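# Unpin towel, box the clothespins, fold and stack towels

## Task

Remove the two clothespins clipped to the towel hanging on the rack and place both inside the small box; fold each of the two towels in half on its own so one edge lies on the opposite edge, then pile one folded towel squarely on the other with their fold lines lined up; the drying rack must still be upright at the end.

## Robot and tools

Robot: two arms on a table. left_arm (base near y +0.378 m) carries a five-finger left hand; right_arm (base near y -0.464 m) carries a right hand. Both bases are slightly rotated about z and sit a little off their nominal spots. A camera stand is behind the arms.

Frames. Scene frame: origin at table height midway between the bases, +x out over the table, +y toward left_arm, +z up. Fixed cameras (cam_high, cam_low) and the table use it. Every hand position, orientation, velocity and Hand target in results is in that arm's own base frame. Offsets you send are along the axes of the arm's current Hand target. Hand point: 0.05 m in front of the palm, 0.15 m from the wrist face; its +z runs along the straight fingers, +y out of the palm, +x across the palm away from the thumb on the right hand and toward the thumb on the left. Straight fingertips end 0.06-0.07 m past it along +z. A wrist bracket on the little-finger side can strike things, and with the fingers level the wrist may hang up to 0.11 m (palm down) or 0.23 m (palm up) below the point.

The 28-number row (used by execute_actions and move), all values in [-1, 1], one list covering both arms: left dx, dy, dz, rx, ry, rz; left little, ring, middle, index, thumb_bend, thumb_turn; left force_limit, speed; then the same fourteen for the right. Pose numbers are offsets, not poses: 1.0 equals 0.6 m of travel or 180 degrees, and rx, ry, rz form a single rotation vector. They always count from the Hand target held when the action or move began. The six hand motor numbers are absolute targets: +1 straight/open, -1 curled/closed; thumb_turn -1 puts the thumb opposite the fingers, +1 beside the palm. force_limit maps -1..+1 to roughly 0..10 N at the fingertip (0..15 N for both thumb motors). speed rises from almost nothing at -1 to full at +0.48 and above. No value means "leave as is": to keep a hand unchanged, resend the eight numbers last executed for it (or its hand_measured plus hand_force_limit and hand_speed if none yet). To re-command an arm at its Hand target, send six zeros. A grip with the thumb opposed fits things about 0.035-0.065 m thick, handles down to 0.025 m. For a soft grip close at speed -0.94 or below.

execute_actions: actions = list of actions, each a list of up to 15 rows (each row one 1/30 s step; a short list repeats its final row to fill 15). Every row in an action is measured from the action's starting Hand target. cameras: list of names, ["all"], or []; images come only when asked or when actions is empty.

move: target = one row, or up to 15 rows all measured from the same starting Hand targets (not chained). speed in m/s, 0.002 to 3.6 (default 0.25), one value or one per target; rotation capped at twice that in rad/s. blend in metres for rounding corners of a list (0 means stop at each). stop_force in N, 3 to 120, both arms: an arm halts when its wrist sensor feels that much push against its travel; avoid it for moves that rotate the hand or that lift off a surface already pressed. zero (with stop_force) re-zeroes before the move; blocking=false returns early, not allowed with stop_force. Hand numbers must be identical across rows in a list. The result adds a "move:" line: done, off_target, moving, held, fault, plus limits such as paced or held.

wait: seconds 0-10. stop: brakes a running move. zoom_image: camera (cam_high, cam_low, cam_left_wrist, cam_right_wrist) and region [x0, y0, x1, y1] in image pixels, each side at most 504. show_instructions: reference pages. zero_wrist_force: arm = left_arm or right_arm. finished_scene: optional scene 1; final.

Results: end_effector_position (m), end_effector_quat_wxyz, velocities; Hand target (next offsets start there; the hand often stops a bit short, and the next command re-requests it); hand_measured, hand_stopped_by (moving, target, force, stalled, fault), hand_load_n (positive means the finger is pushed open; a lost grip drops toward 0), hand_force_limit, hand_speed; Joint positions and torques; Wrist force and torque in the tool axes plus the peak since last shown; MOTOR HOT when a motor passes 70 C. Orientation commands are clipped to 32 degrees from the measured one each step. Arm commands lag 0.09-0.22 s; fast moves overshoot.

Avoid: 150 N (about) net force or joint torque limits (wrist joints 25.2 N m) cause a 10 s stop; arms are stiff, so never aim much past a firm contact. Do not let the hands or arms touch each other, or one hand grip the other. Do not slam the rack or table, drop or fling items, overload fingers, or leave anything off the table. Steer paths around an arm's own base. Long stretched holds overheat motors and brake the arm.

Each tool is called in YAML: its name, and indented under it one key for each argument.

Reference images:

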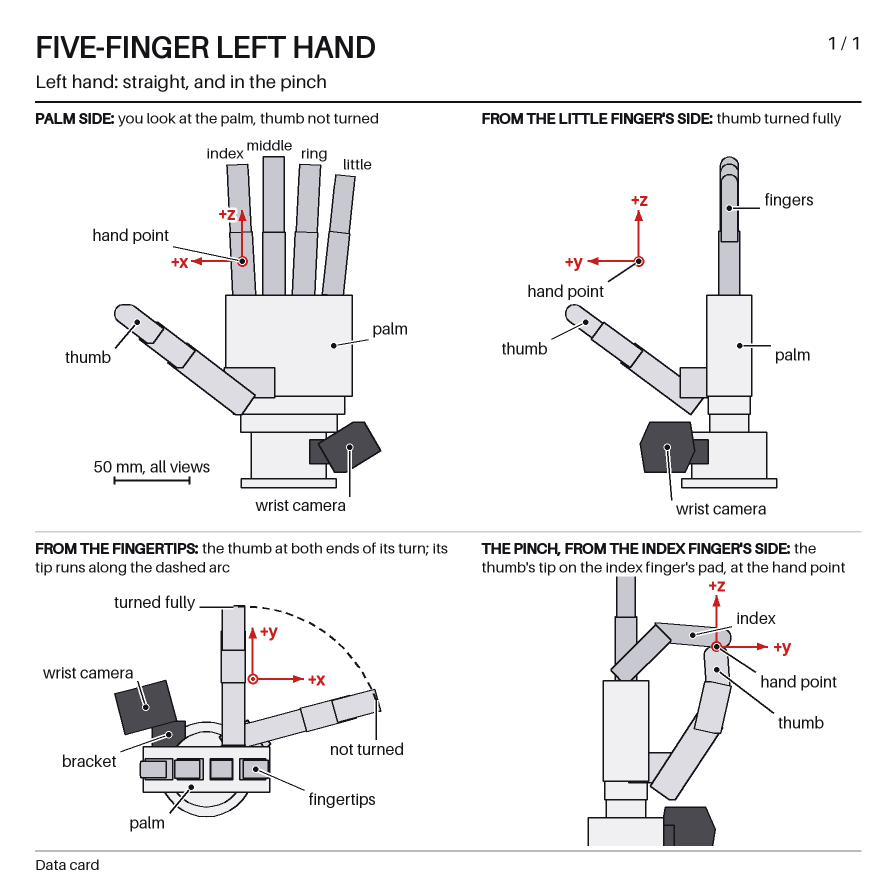

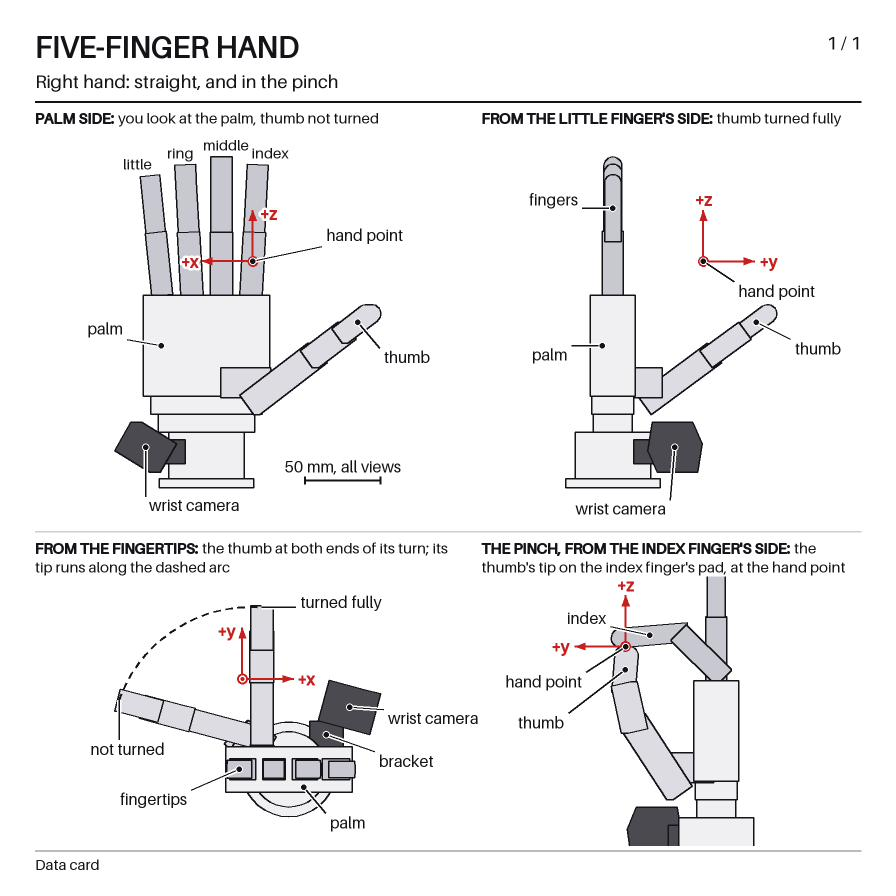

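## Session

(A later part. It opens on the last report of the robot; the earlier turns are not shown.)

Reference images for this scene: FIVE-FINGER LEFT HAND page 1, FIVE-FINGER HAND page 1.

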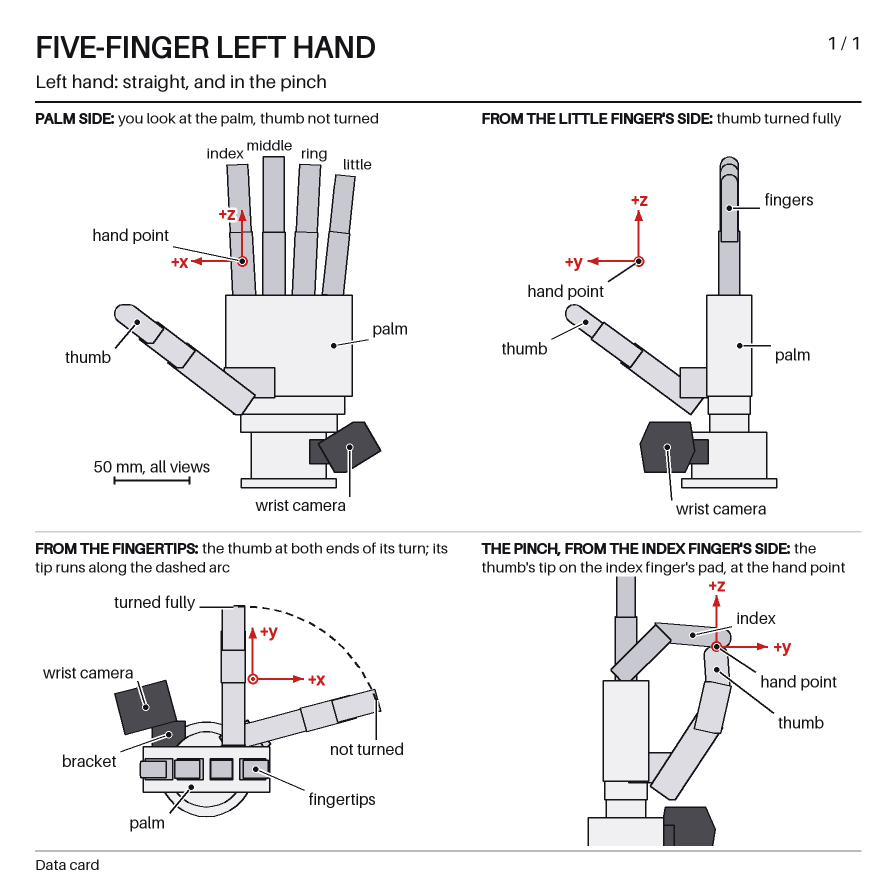

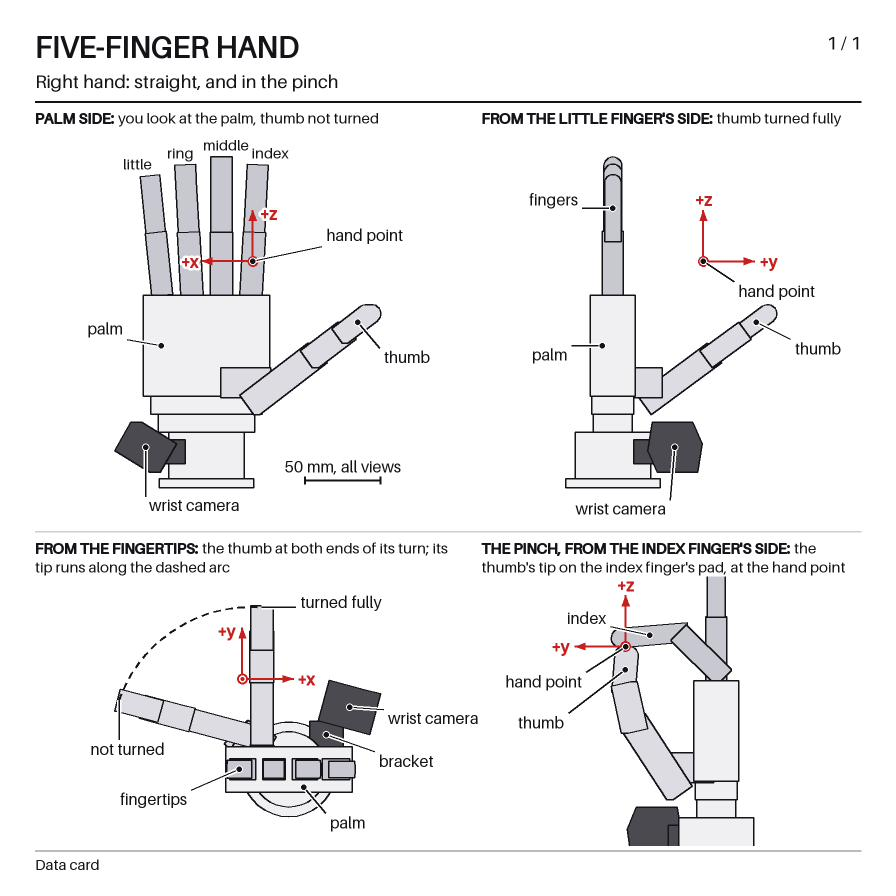

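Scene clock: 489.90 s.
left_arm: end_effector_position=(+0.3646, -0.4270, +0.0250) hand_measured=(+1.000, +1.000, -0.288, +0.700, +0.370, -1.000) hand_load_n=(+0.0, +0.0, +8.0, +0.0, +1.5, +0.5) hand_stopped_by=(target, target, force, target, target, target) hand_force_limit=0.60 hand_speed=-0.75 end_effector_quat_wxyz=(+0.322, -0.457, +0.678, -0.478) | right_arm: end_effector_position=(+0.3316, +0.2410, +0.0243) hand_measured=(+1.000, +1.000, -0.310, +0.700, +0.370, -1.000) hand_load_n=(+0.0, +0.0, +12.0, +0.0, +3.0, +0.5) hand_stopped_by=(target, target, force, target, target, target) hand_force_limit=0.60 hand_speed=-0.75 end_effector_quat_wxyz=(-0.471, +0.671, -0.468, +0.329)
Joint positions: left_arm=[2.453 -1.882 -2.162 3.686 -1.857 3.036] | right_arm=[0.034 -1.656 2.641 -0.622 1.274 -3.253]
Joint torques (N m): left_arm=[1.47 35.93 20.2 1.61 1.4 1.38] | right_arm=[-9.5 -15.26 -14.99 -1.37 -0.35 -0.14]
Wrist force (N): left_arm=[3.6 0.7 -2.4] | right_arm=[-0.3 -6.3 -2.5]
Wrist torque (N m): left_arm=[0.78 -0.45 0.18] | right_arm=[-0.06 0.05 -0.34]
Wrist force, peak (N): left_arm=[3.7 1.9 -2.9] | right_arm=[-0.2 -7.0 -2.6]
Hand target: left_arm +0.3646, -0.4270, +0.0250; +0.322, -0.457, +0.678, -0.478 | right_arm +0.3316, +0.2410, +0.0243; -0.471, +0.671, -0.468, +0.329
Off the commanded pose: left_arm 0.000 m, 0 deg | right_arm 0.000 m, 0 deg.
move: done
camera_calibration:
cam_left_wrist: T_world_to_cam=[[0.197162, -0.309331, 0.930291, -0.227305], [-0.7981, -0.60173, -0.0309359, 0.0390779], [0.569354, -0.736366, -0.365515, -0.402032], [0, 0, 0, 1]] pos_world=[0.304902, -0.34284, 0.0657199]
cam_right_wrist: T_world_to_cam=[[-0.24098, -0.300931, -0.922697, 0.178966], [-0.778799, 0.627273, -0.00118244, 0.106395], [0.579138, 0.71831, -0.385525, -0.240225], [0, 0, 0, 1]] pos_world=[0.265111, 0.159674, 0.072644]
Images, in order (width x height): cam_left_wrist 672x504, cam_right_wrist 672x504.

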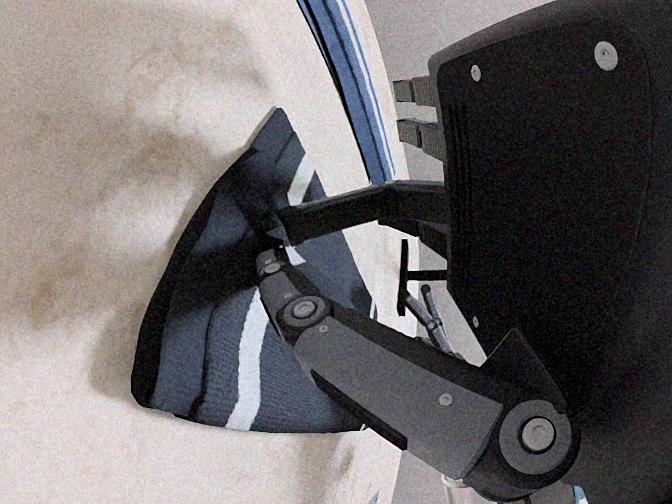

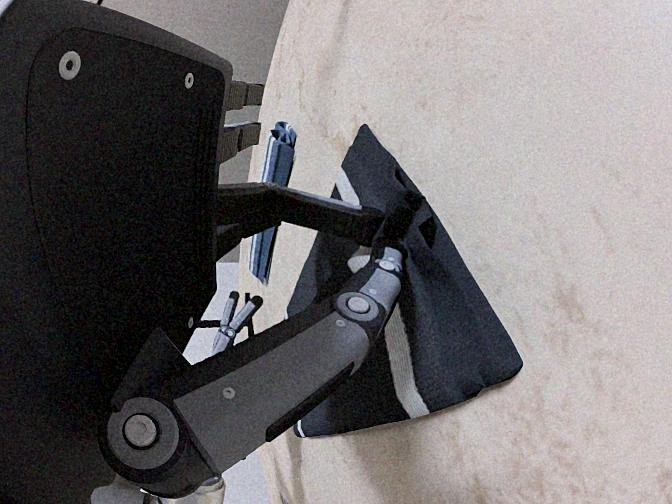

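move:
  target:
    - [-0.0056,-0.0361,0.0017,0,0,0,1,1,-0.45,0.7,0.37,-1,0.6,-0.75, 0.0052,-0.0369,0.0015,0,0,0,1,1,-0.45,0.7,0.37,-1,0.6,-0.75]
    - [-0.0188,-0.0471,0.0322,0,0,0,1,1,-0.45,0.7,0.37,-1,0.6,-0.75, 0.0174,-0.0481,0.0323,0,0,0,1,1,-0.45,0.7,0.37,-1,0.6,-0.75]
  speed: 0.03
  blend: 0.005
  cameras: ["cam_high","cam_low","cam_right_wrist","cam_left_wrist"]

zoom_image:
  camera: "cam_high"
  region: [240, 180, 380, 290]

zoom_image:
  camera: "cam_low"
  region: [230, 220, 410, 340]

Scene clock: 491.90 s.
left_arm: end_effector_position=(+0.3946, -0.4269, +0.0451) hand_measured=(+1.000, +1.000, -0.288, +0.700, +0.370, -1.000) hand_load_n=(+0.0, +0.0, +5.5, +0.0, +4.0, +0.5) hand_stopped_by=(target, target, force, target, target, target) hand_force_limit=0.60 hand_speed=-0.75 end_effector_quat_wxyz=(+0.322, -0.457, +0.678, -0.478) | right_arm: end_effector_position=(+0.3617, +0.2409, +0.0449) hand_measured=(+1.000, +1.000, -0.310, +0.700, +0.372, -1.000) hand_load_n=(+0.0, +0.0, +9.0, +0.0, +4.5, +1.0) hand_stopped_by=(target, target, force, target, target, target) hand_force_limit=0.60 hand_speed=-0.75 end_effector_quat_wxyz=(-0.471, +0.671, -0.468, +0.329)
Joint positions: left_arm=[2.507 -1.868 -2.104 3.618 -1.807 3.055] | right_arm=[0.028 -1.654 2.55 -0.533 1.267 -3.256]
Joint torques (N m): left_arm=[-7.95 36.38 4.59 0.5 -2.2 -0.63] | right_arm=[-3.09 -19.62 -5.35 -1.56 -0.07 -1.43]
Wrist force (N): left_arm=[3.8 4.5 -1.6] | right_arm=[-0.1 -0.7 -2.6]
Wrist torque (N m): left_arm=[0.94 -0.44 -0.06] | right_arm=[0.01 0.02 -0.01]
Wrist force, peak (N): left_arm=[3.9 4.9 -1.7] | right_arm=[0.2 -6.9 -3.0]
Hand target: left_arm +0.3945, -0.4269, +0.0452; +0.322, -0.457, +0.678, -0.478 | right_arm +0.3615, +0.2409, +0.0449; -0.471, +0.671, -0.468, +0.329
Off the commanded pose: left_arm 0.000 m, 0 deg | right_arm 0.000 m, 0 deg.
move: done
camera_calibration:
cam_left_wrist: T_world_to_cam=[[0.197128, -0.309489, 0.930246, -0.251833], [-0.798172, -0.601631, -0.0310199, 0.0637655], [0.569265, -0.736381, -0.365624, -0.411694], [0, 0, 0, 1]] pos_world=[0.334902, -0.34274, 0.0857199]
cam_right_wrist: T_world_to_cam=[[-0.240855, -0.300925, -0.922731, 0.205107], [-0.778822, 0.627244, -0.00126828, 0.129928], [0.57916, 0.718337, -0.385442, -0.249532], [0, 0, 0, 1]] pos_world=[0.295111, 0.159474, 0.0932438]

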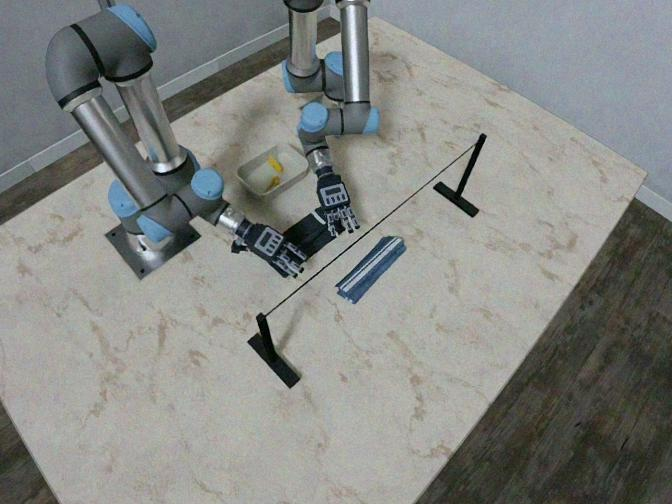

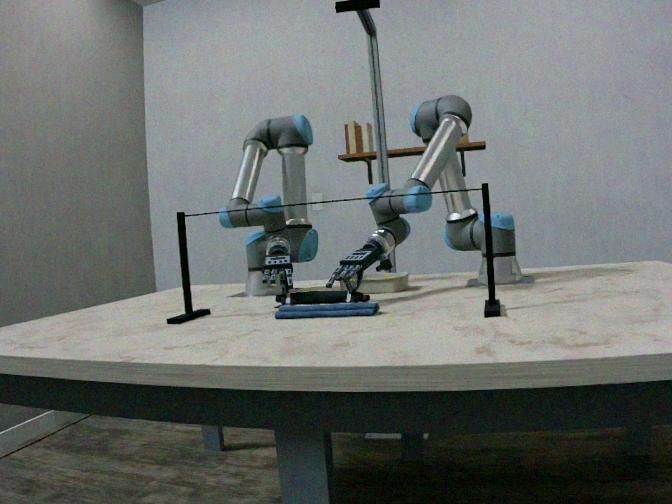

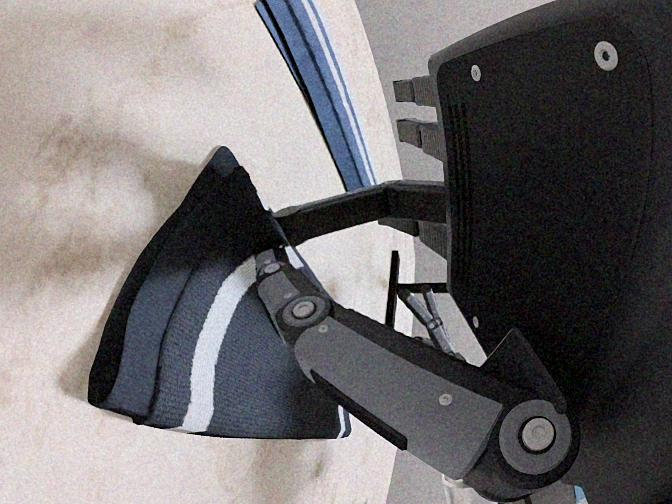

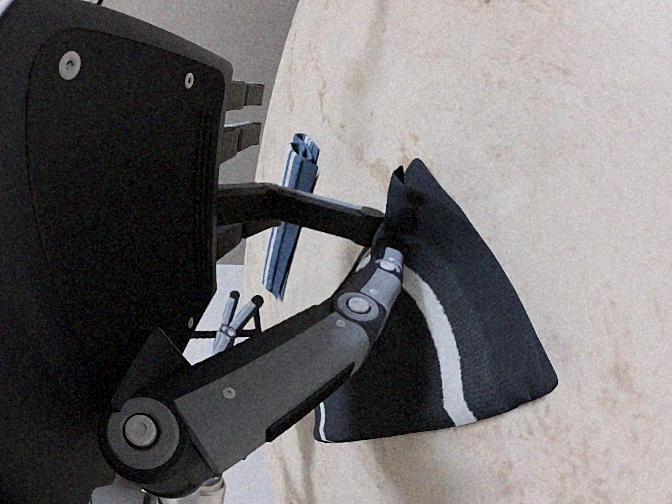

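Scaled by 3.600 from the camera's 672x504 image, which has a finer 960x720 frame.

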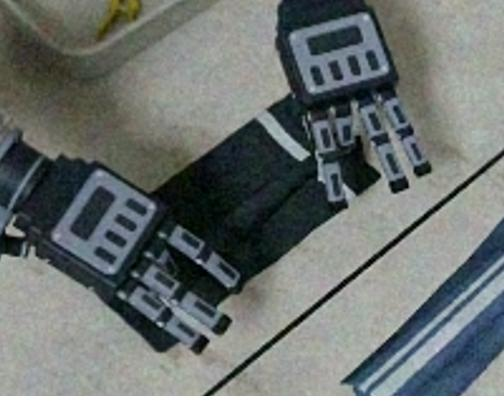

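Scaled by 2.800 from the camera's 672x504 image, which has a finer 960x720 frame.

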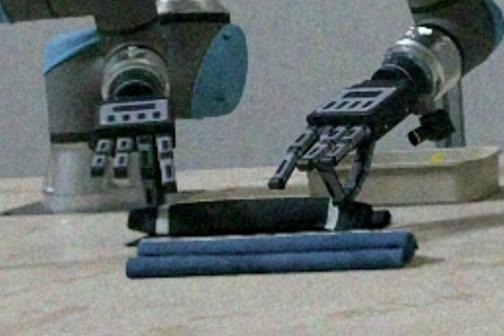

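move:
  target: [0.0036,0.0286,0.0042,0,0,0,1,1,-0.45,0.7,0.37,-1,0.6,-0.75, -0.0012,0.0291,0.0036,0,0,0,1,1,-0.45,0.7,0.37,-1,0.6,-0.75]
  speed: 0.02
  stop_force: 10
  cameras: ["cam_high","cam_low","cam_right_wrist","cam_left_wrist"]

zoom_image:
  camera: "cam_high"
  region: [240, 180, 380, 290]

Scene clock: 494.17 s.
left_arm: end_effector_position=(+0.3906, -0.4276, +0.0282) hand_measured=(+1.000, +1.000, -0.288, +0.700, +0.370, -1.000) hand_load_n=(+0.0, +0.0, +6.0, +0.0, +3.5, +0.5) hand_stopped_by=(target, target, force, target, target, target) hand_force_limit=0.60 hand_speed=-0.75 end_effector_quat_wxyz=(+0.322, -0.457, +0.678, -0.478) | right_arm: end_effector_position=(+0.3577, +0.2402, +0.0278) hand_measured=(+1.000, +1.000, -0.310, +0.700, +0.372, -1.000) hand_load_n=(+0.0, +0.0, +9.0, +0.0, +5.0, +0.5) hand_stopped_by=(target, target, force, target, target, target) hand_force_limit=0.60 hand_speed=-0.75 end_effector_quat_wxyz=(-0.471, +0.671, -0.469, +0.329)
Joint positions: left_arm=[2.498 -1.9 -2.121 3.667 -1.815 3.052] | right_arm=[0.024 -1.605 2.581 -0.611 1.264 -3.257]
Joint torques (N m): left_arm=[5.68 38.8 23.73 -1.05 1.76 1.06] | right_arm=[1.42 -20.29 -19.07 1.13 0.29 0.26]
Wrist force (N): left_arm=[3.6 1.9 -2.3] | right_arm=[-0.6 -0.8 -2.4]
Wrist torque (N m): left_arm=[0.85 -0.49 0.19] | right_arm=[0.01 0.10 -0.05]
Wrist force, peak (N): left_arm=[3.7 5.0 -1.8] | right_arm=[0.0 -1.2 -2.7]
Hand target: left_arm +0.3906, -0.4276, +0.0282; +0.322, -0.457, +0.678, -0.478 | right_arm +0.3576, +0.2402, +0.0278; -0.471, +0.671, -0.468, +0.329
Off the commanded pose: left_arm 0.000 m, 0 deg | right_arm 0.000 m, 0 deg.
move: done
camera_calibration:
cam_left_wrist: T_world_to_cam=[[0.197162, -0.309331, 0.930291, -0.235481], [-0.7981, -0.60173, -0.0309359, 0.0594836], [0.569354, -0.736366, -0.365515, -0.416087], [0, 0, 0, 1]] pos_world=[0.330802, -0.34344, 0.0688199]
cam_right_wrist: T_world_to_cam=[[-0.241004, -0.300911, -0.922697, 0.188101], [-0.778791, 0.627283, -0.00115366, 0.127206], [0.579139, 0.71831, -0.385524, -0.253325], [0, 0, 0, 1]] pos_world=[0.291111, 0.158774, 0.0760441]

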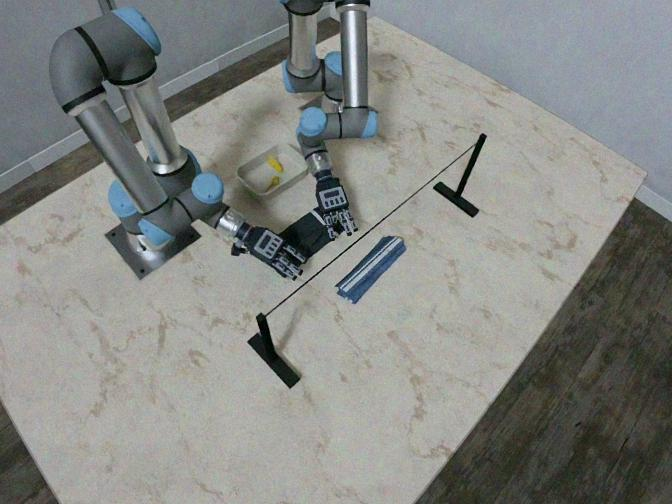

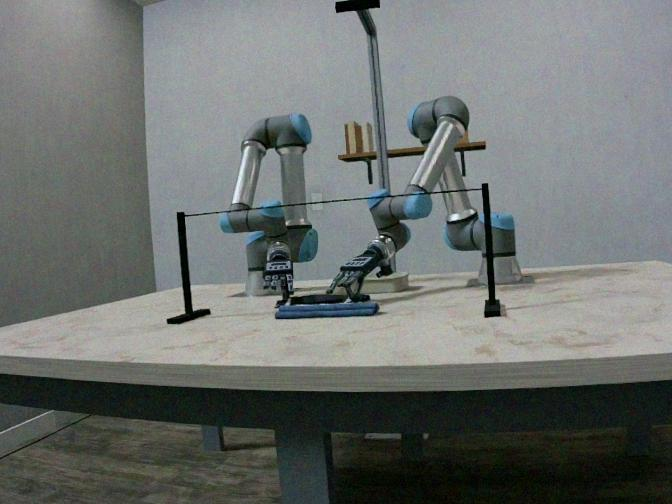

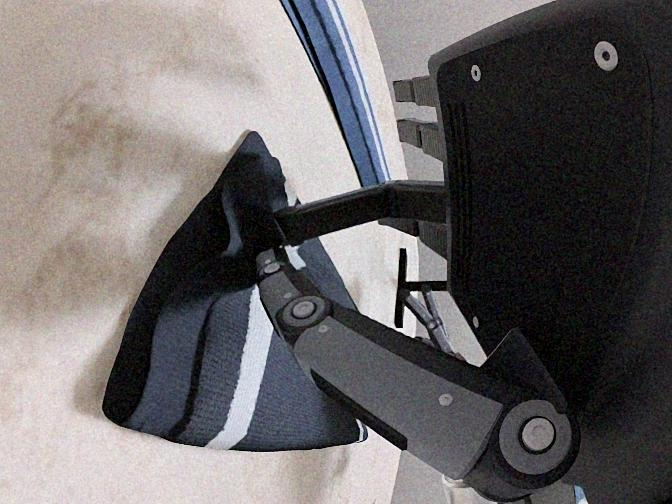

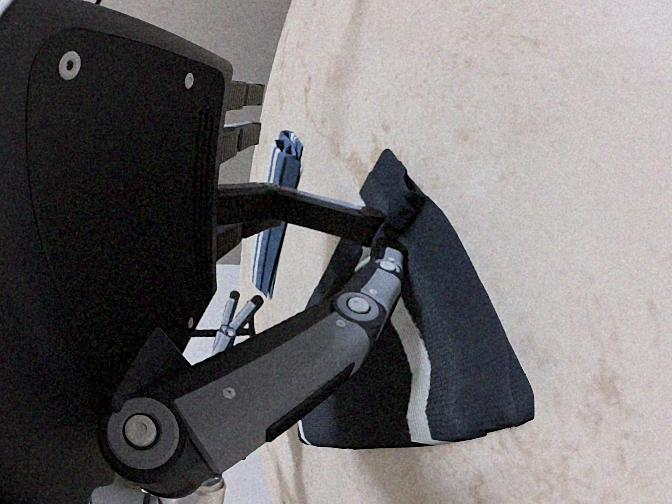

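Scaled by 3.600 from the camera's 672x504 image, which has a finer 960x720 frame.

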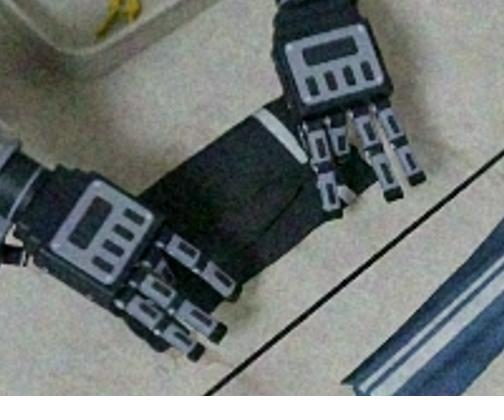

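move:
  target: [0,0,0,0,0,0,1,1,0.1,0.7,0.37,-1,0.3,-0.6, 0,0,0,0,0,0,1,1,0.1,0.7,0.37,-1,0.3,-0.6]
  speed: 0.025
  cameras: ["cam_right_wrist","cam_left_wrist","cam_high"]

zoom_image:
  camera: "cam_high"
  region: [240, 180, 380, 290]

Scene clock: 495.00 s.
left_arm: end_effector_position=(+0.3906, -0.4276, +0.0281) hand_measured=(+1.000, +1.000, +0.100, +0.700, +0.370, -1.000) hand_load_n=(+0.0, +0.0, +0.0, +0.0, +0.5, +0.0) hand_stopped_by=(target, target, target, target, target, target) hand_force_limit=0.30 hand_speed=-0.60 end_effector_quat_wxyz=(+0.322, -0.457, +0.678, -0.478) | right_arm: end_effector_position=(+0.3576, +0.2402, +0.0278) hand_measured=(+1.000, +1.000, +0.100, +0.700, +0.370, -1.000) hand_load_n=(+0.0, -0.5, -0.5, +0.0, +0.0, +0.0) hand_stopped_by=(target, target, target, target, target, target) hand_force_limit=0.30 hand_speed=-0.60 end_effector_quat_wxyz=(-0.471, +0.671, -0.468, +0.329)
Joint positions: left_arm=[2.498 -1.9 -2.121 3.667 -1.815 3.052] | right_arm=[0.024 -1.605 2.581 -0.611 1.264 -3.257]
Joint torques (N m): left_arm=[5.02 37.54 24.36 0.81 1.43 1.3] | right_arm=[7.87 -19.92 -18.35 1.19 0.3 0.19]
Wrist force (N): left_arm=[3.5 4.7 -1.7] | right_arm=[0.4 -0.6 -2.6]
Wrist torque (N m): left_arm=[0.95 -0.47 0.14] | right_arm=[0.01 0.00 -0.02]
Wrist force, peak (N): left_arm=[3.6 4.9 -2.0] | right_arm=[0.1 -0.8 -2.9]
Hand target: left_arm +0.3906, -0.4276, +0.0282; +0.322, -0.457, +0.678, -0.478 | right_arm +0.3576, +0.2402, +0.0278; -0.471, +0.671, -0.468, +0.329
Off the commanded pose: left_arm 0.000 m, 0 deg | right_arm 0.000 m, 0 deg.
move: done
camera_calibration:
cam_left_wrist: T_world_to_cam=[[0.197154, -0.309373, 0.930279, -0.235492], [-0.798072, -0.601765, -0.0309873, 0.0594661], [0.569396, -0.73632, -0.365543, -0.416083], [0, 0, 0, 1]] pos_world=[0.330802, -0.34344, 0.0688199]
cam_right_wrist: T_world_to_cam=[[-0.24098, -0.300931, -0.922697, 0.188097], [-0.778799, 0.627273, -0.00118244, 0.127212], [0.579138, 0.71831, -0.385525, -0.253325], [0, 0, 0, 1]] pos_world=[0.291111, 0.158774, 0.076044]
Images, in order (width x height): cam_high 672x504, cam_left_wrist 672x504, cam_right_wrist 672x504.

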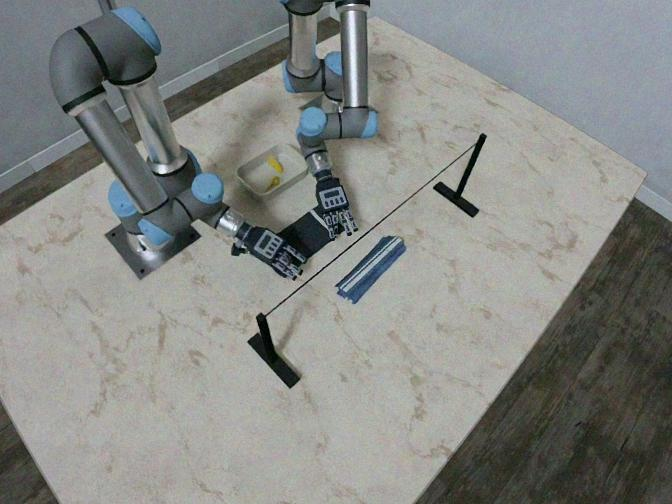

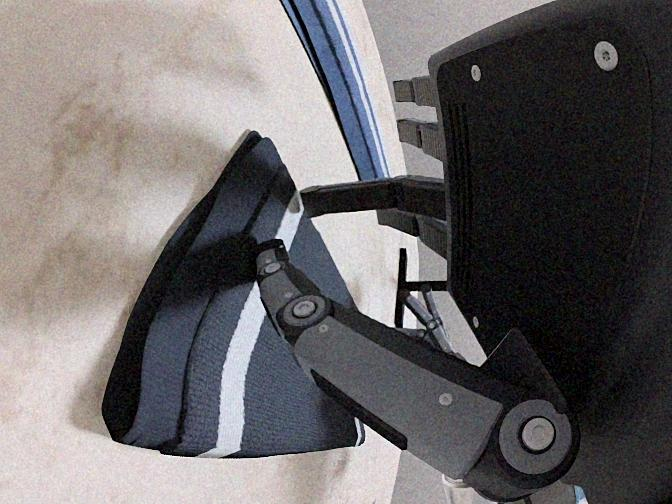

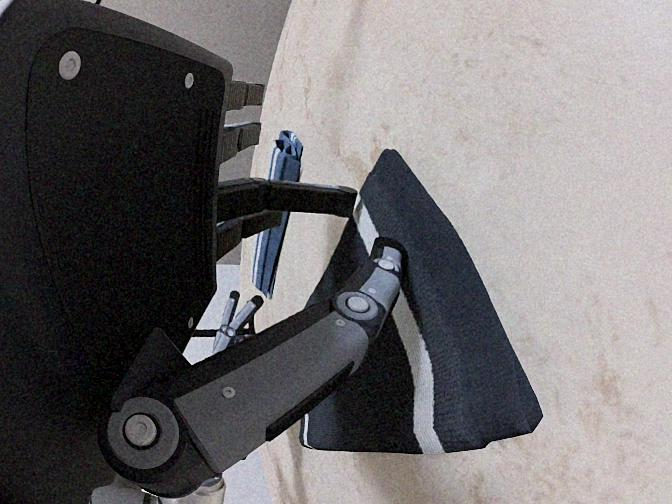

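Scaled by 3.600 from the camera's 672x504 image, which has a finer 960x720 frame.

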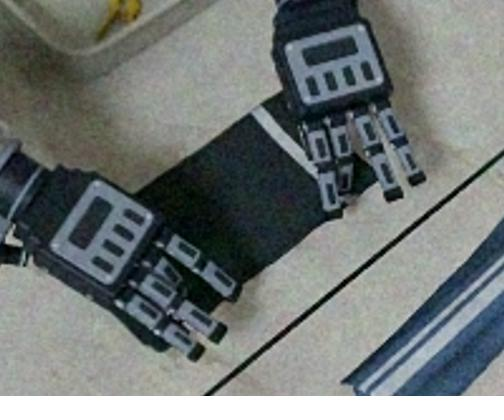

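move:
  target:
    - [0,-0.0313,-0.0114,0,0,0,1,1,0.1,0.7,0.37,-1,0.3,-0.6, 0,-0.0313,-0.0114,0,0,0,1,1,0.1,0.7,0.37,-1,0.3,-0.6]
    - [0.0626,-0.1300,-0.1993,0,0,0,1,1,0.1,0.7,0.37,-1,0.3,-0.6, -0.0580,-0.1345,-0.2023,0,0,0,1,1,0.1,0.7,0.37,-1,0.3,-0.6]
  speed: 0.08
  blend: 0.005
  cameras: ["cam_high","cam_low","cam_right_wrist","cam_left_wrist"]

zoom_image:
  camera: "cam_high"
  region: [245, 195, 355, 285]

zoom_image:
  camera: "cam_right_wrist"
  region: [330, 100, 600, 400]

zoom_image:
  camera: "cam_left_wrist"
  region: [80, 100, 380, 430]

Scene clock: 497.53 s.
left_arm: end_effector_position=(+0.2965, -0.4302, +0.1420) hand_measured=(+1.000, +1.000, +0.100, +0.700, +0.370, -1.000) hand_load_n=(+0.0, +0.0, +0.0, +0.0, +0.0, +0.0) hand_stopped_by=(target, target, target, target, target, target) hand_force_limit=0.30 hand_speed=-0.60 end_effector_quat_wxyz=(+0.322, -0.457, +0.677, -0.478) | right_arm: end_effector_position=(+0.2642, +0.2431, +0.1449) hand_measured=(+1.000, +1.000, +0.100, +0.700, +0.370, -1.000) hand_load_n=(+0.0, +0.0, +0.0, +0.0, +0.0, +0.0) hand_stopped_by=(target, target, target, target, target, target) hand_force_limit=0.30 hand_speed=-0.60 end_effector_quat_wxyz=(-0.471, +0.671, -0.468, +0.329)
Joint positions: left_arm=[2.301 -1.613 -2.099 3.333 -2 2.977] | right_arm=[0.089 -2.205 2.529 0.033 1.324 -3.233]
Joint torques (N m): left_arm=[3.09 7.33 8.72 1.57 1.16 1.94] | right_arm=[-11.36 7.88 -11.13 -1.08 -0.8 -1.81]
Wrist force (N): left_arm=[3.2 4.5 -2.4] | right_arm=[0.3 -0.8 -2.5]
Wrist torque (N m): left_arm=[0.97 -0.41 0.06] | right_arm=[-0.02 0.01 -0.16]
Wrist force, peak (N): left_arm=[3.4 5.8 -1.5] | right_arm=[-0.3 -1.1 -3.4]
Hand target: left_arm +0.2964, -0.4301, +0.1418; +0.322, -0.457, +0.678, -0.478 | right_arm +0.2642, +0.2431, +0.1449; -0.471, +0.671, -0.468, +0.329
Off the commanded pose: left_arm 0.000 m, 0 deg | right_arm 0.000 m, 0 deg.
move: done
camera_calibration:
cam_left_wrist: T_world_to_cam=[[0.196947, -0.309109, 0.93041, -0.323494], [-0.79809, -0.601741, -0.0309776, -0.0136598], [0.569442, -0.736451, -0.365208, -0.322937], [0, 0, 0, 1]] pos_world=[0.236703, -0.346042, 0.18262]
cam_right_wrist: T_world_to_cam=[[-0.240756, -0.30089, -0.922768, 0.274479], [-0.778917, 0.627126, -0.00126541, 0.052714], [0.579073, 0.718455, -0.385353, -0.156229], [0, 0, 0, 1]] pos_world=[0.19761, 0.161773, 0.193144]

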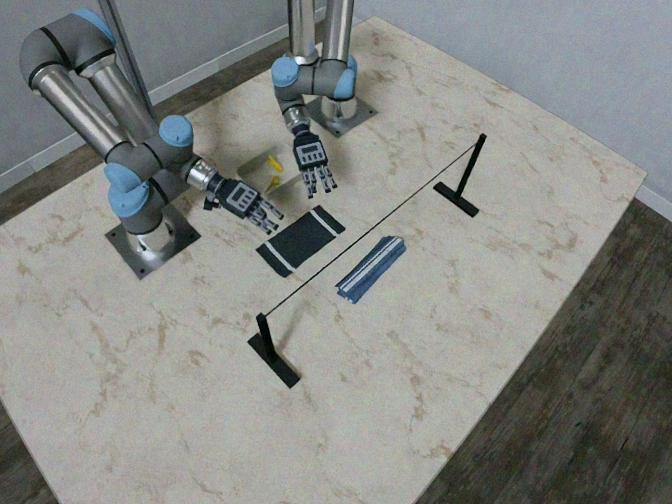

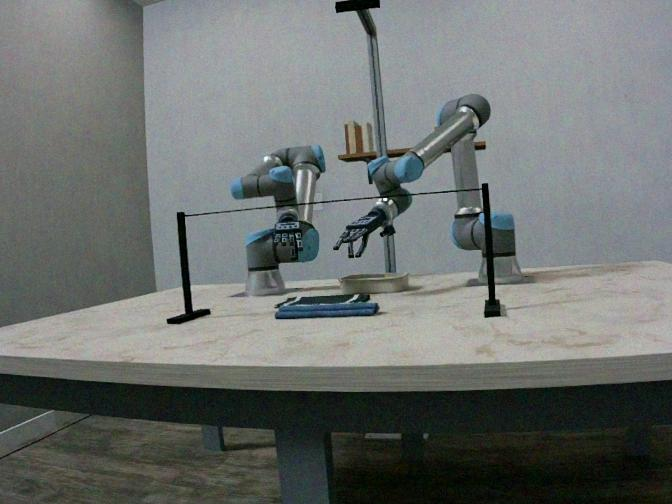

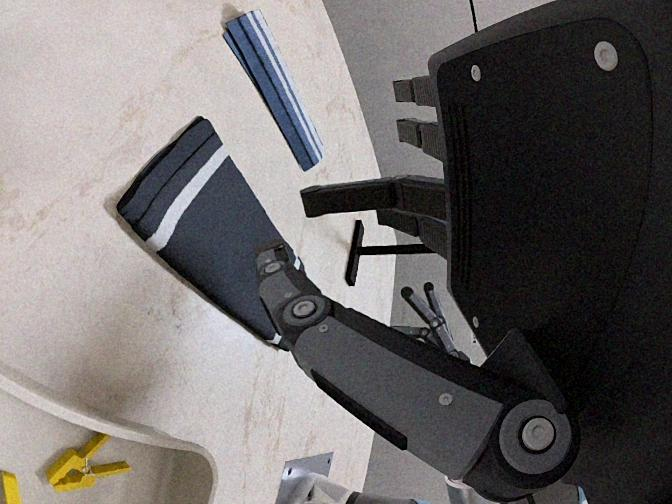

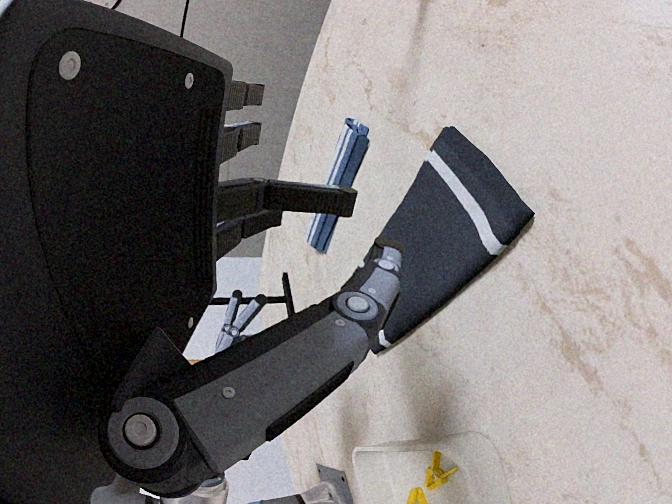

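Scaled by 4.582 from the camera's 672x504 image, which has a finer 960x720 frame.

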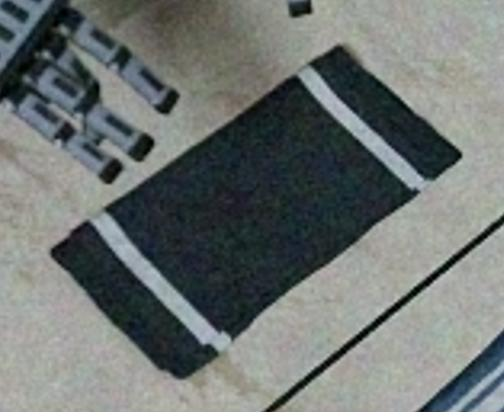

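Scaled by 1.680 from the camera's 672x504 image, which has a finer 960x720 frame.

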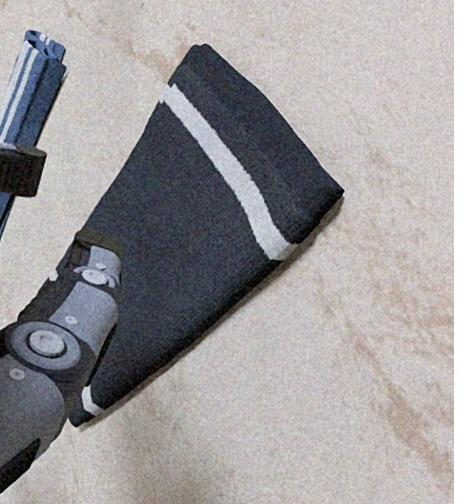

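Scaled by 1.527 from the camera's 672x504 image, which has a finer 960x720 frame.

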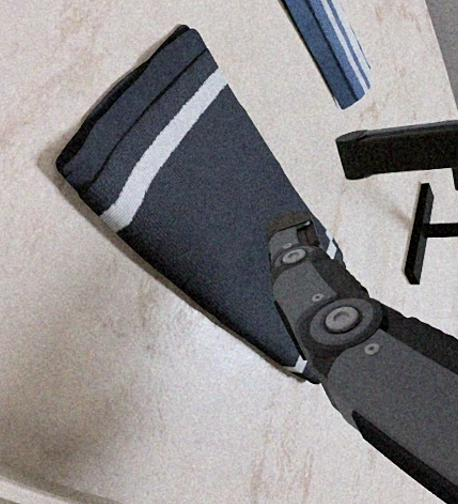

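zoom_image:
  camera: "cam_high"
  region: [325, 225, 415, 310]

zoom_image:
  camera: "cam_left_wrist"
  region: [205, 0, 345, 180]

zoom_image:
  camera: "cam_right_wrist"
  region: [290, 100, 400, 260]

zoom_image:
  camera: "cam_low"
  region: [265, 285, 390, 330]

Scaled by 5.600 from the camera's 672x504 image, which has a finer 960x720 frame.

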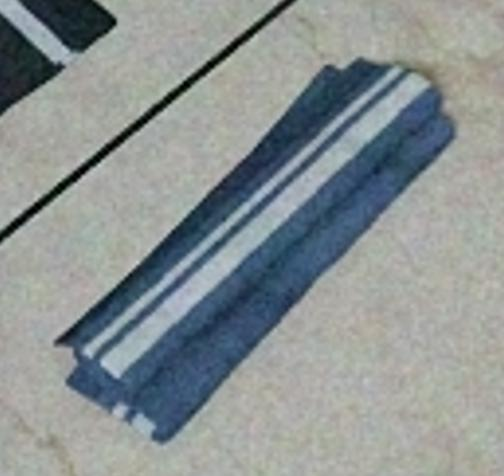

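Scaled by 2.800 from the camera's 672x504 image, which has a finer 960x720 frame.

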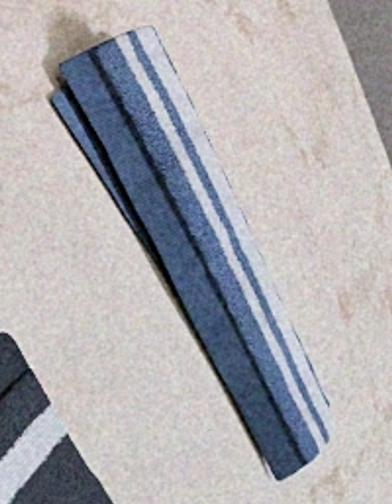

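Scaled by 3.150 from the camera's 672x504 image, which has a finer 960x720 frame.

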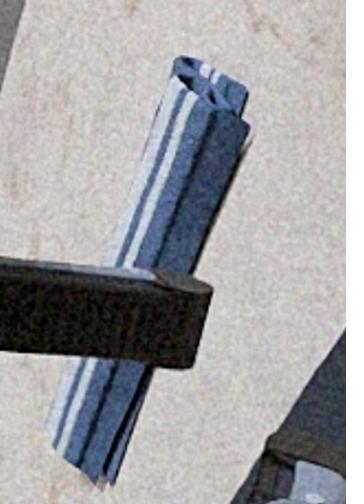

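Scaled by 4.032 from the camera's 672x504 image, which has a finer 960x720 frame.

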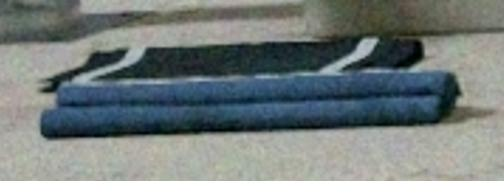

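move:
  target: [-0.2818,-0.0604,0.3699,0,-0.0127,-0.0046,1,1,-0.05,0.7,0.33,-1,0.3,-0.3, 0.0383,-0.0948,0.4795,0,-0.0127,-0.0046,1,1,-0.05,0.7,0.33,-1,0.3,-0.3]
  speed: 0.2
  cameras: ["all"]

Scene clock: 501.53 s.
left_arm: end_effector_position=(+0.5648, -0.3561, +0.1012) hand_measured=(+1.000, +1.000, -0.050, +0.700, +0.330, -1.000) hand_load_n=(+0.0, -0.5, +0.0, +0.0, +0.5, +0.0) hand_stopped_by=(target, target, target, target, target, target) hand_force_limit=0.30 hand_speed=-0.30 end_effector_quat_wxyz=(+0.332, -0.472, +0.668, -0.471) | right_arm: end_effector_position=(+0.5442, +0.3213, +0.1007) hand_measured=(+1.000, +1.000, -0.050, +0.700, +0.330, -1.000) hand_load_n=(+0.0, +0.0, +0.0, -0.5, +0.0, +0.0) hand_stopped_by=(target, target, target, target, target, target) hand_force_limit=0.30 hand_speed=-0.30 end_effector_quat_wxyz=(-0.478, +0.681, -0.454, +0.319)
Joint positions: left_arm=[2.841 -1.917 -1.84 3.413 -1.533 3.155] | right_arm=[0.205 -1.299 1.945 -0.293 1.393 -3.207]
Joint torques (N m): left_arm=[3.57 34.35 17.51 2.68 -0.51 -1.84] | right_arm=[-2.22 -20.79 -23.08 -2.57 1.52 -1.92]
Wrist force (N): left_arm=[3.4 4.7 -2.6] | right_arm=[0.0 -1.0 -2.8]
Wrist torque (N m): left_arm=[0.97 -0.45 -0.01] | right_arm=[-0.03 0.06 -0.23]
Wrist force, peak (N): left_arm=[4.2 5.1 -3.6] | right_arm=[0.0 -0.5 -4.1]
Hand target: left_arm +0.5648, -0.3561, +0.1013; +0.332, -0.472, +0.668, -0.471 | right_arm +0.5443, +0.3213, +0.1007; -0.478, +0.681, -0.454, +0.319
Off the commanded pose: left_arm 0.000 m, 0 deg | right_arm 0.000 m, 0 deg.
move: done
camera_calibration:
cam_left_wrist: T_world_to_cam=[[0.210316, -0.300656, 0.930254, -0.32004], [-0.771853, -0.635057, -0.0307451, 0.217123], [0.600008, -0.711553, -0.365625, -0.444373], [0, 0, 0, 1]] pos_world=[0.501524, -0.274532, 0.14192]
cam_right_wrist: T_world_to_cam=[[-0.227993, -0.310996, -0.92266, 0.320872], [-0.804853, 0.593473, -0.0011562, 0.24663], [0.547933, 0.742342, -0.385614, -0.382239], [0, 0, 0, 1]] pos_world=[0.481099, 0.237174, 0.148944]

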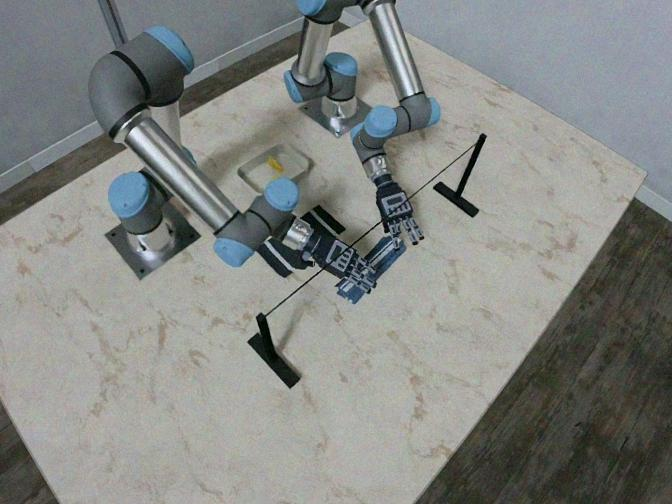

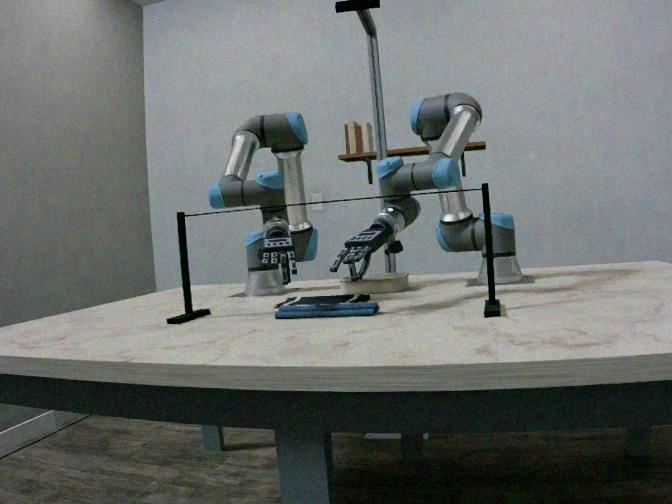

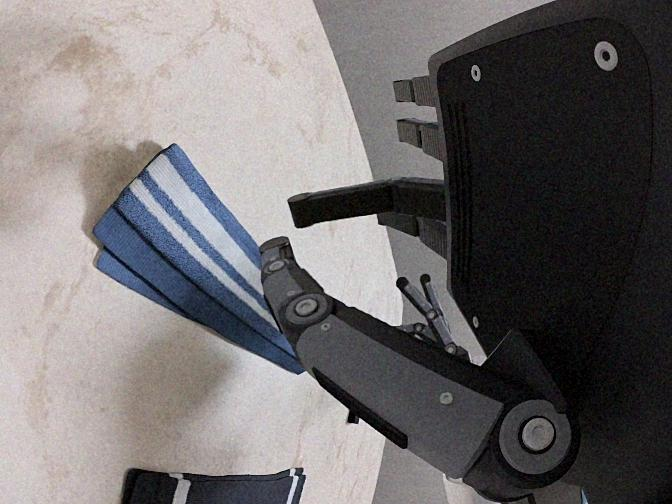

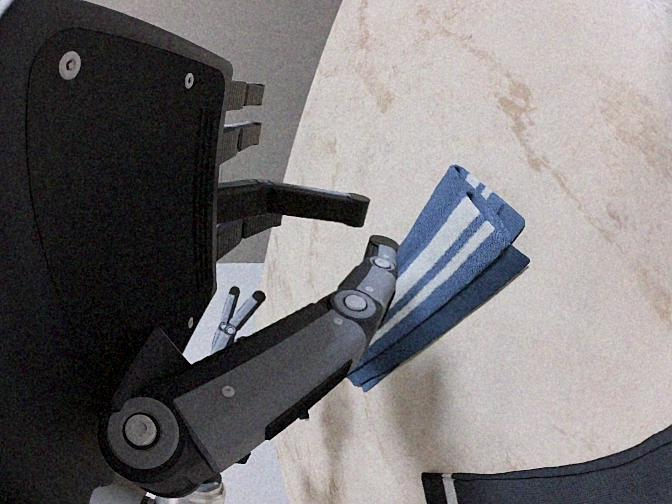

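zoom_image:
  camera: "cam_right_wrist"
  region: [330, 140, 550, 400]

zoom_image:
  camera: "cam_left_wrist"
  region: [80, 130, 320, 390]

Scaled by 1.938 from the camera's 672x504 image, which has a finer 960x720 frame.

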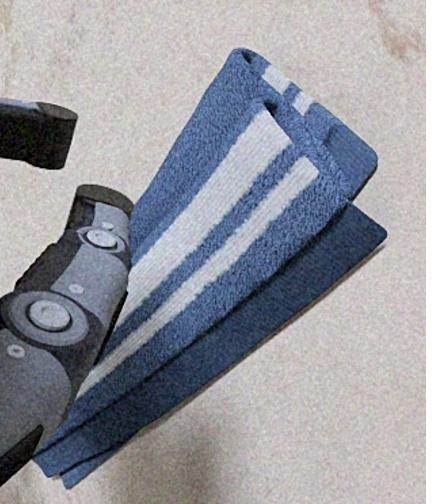

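Scaled by 1.938 from the camera's 672x504 image, which has a finer 960x720 frame.

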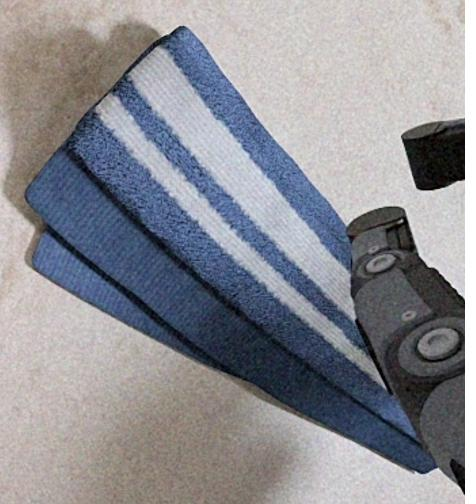

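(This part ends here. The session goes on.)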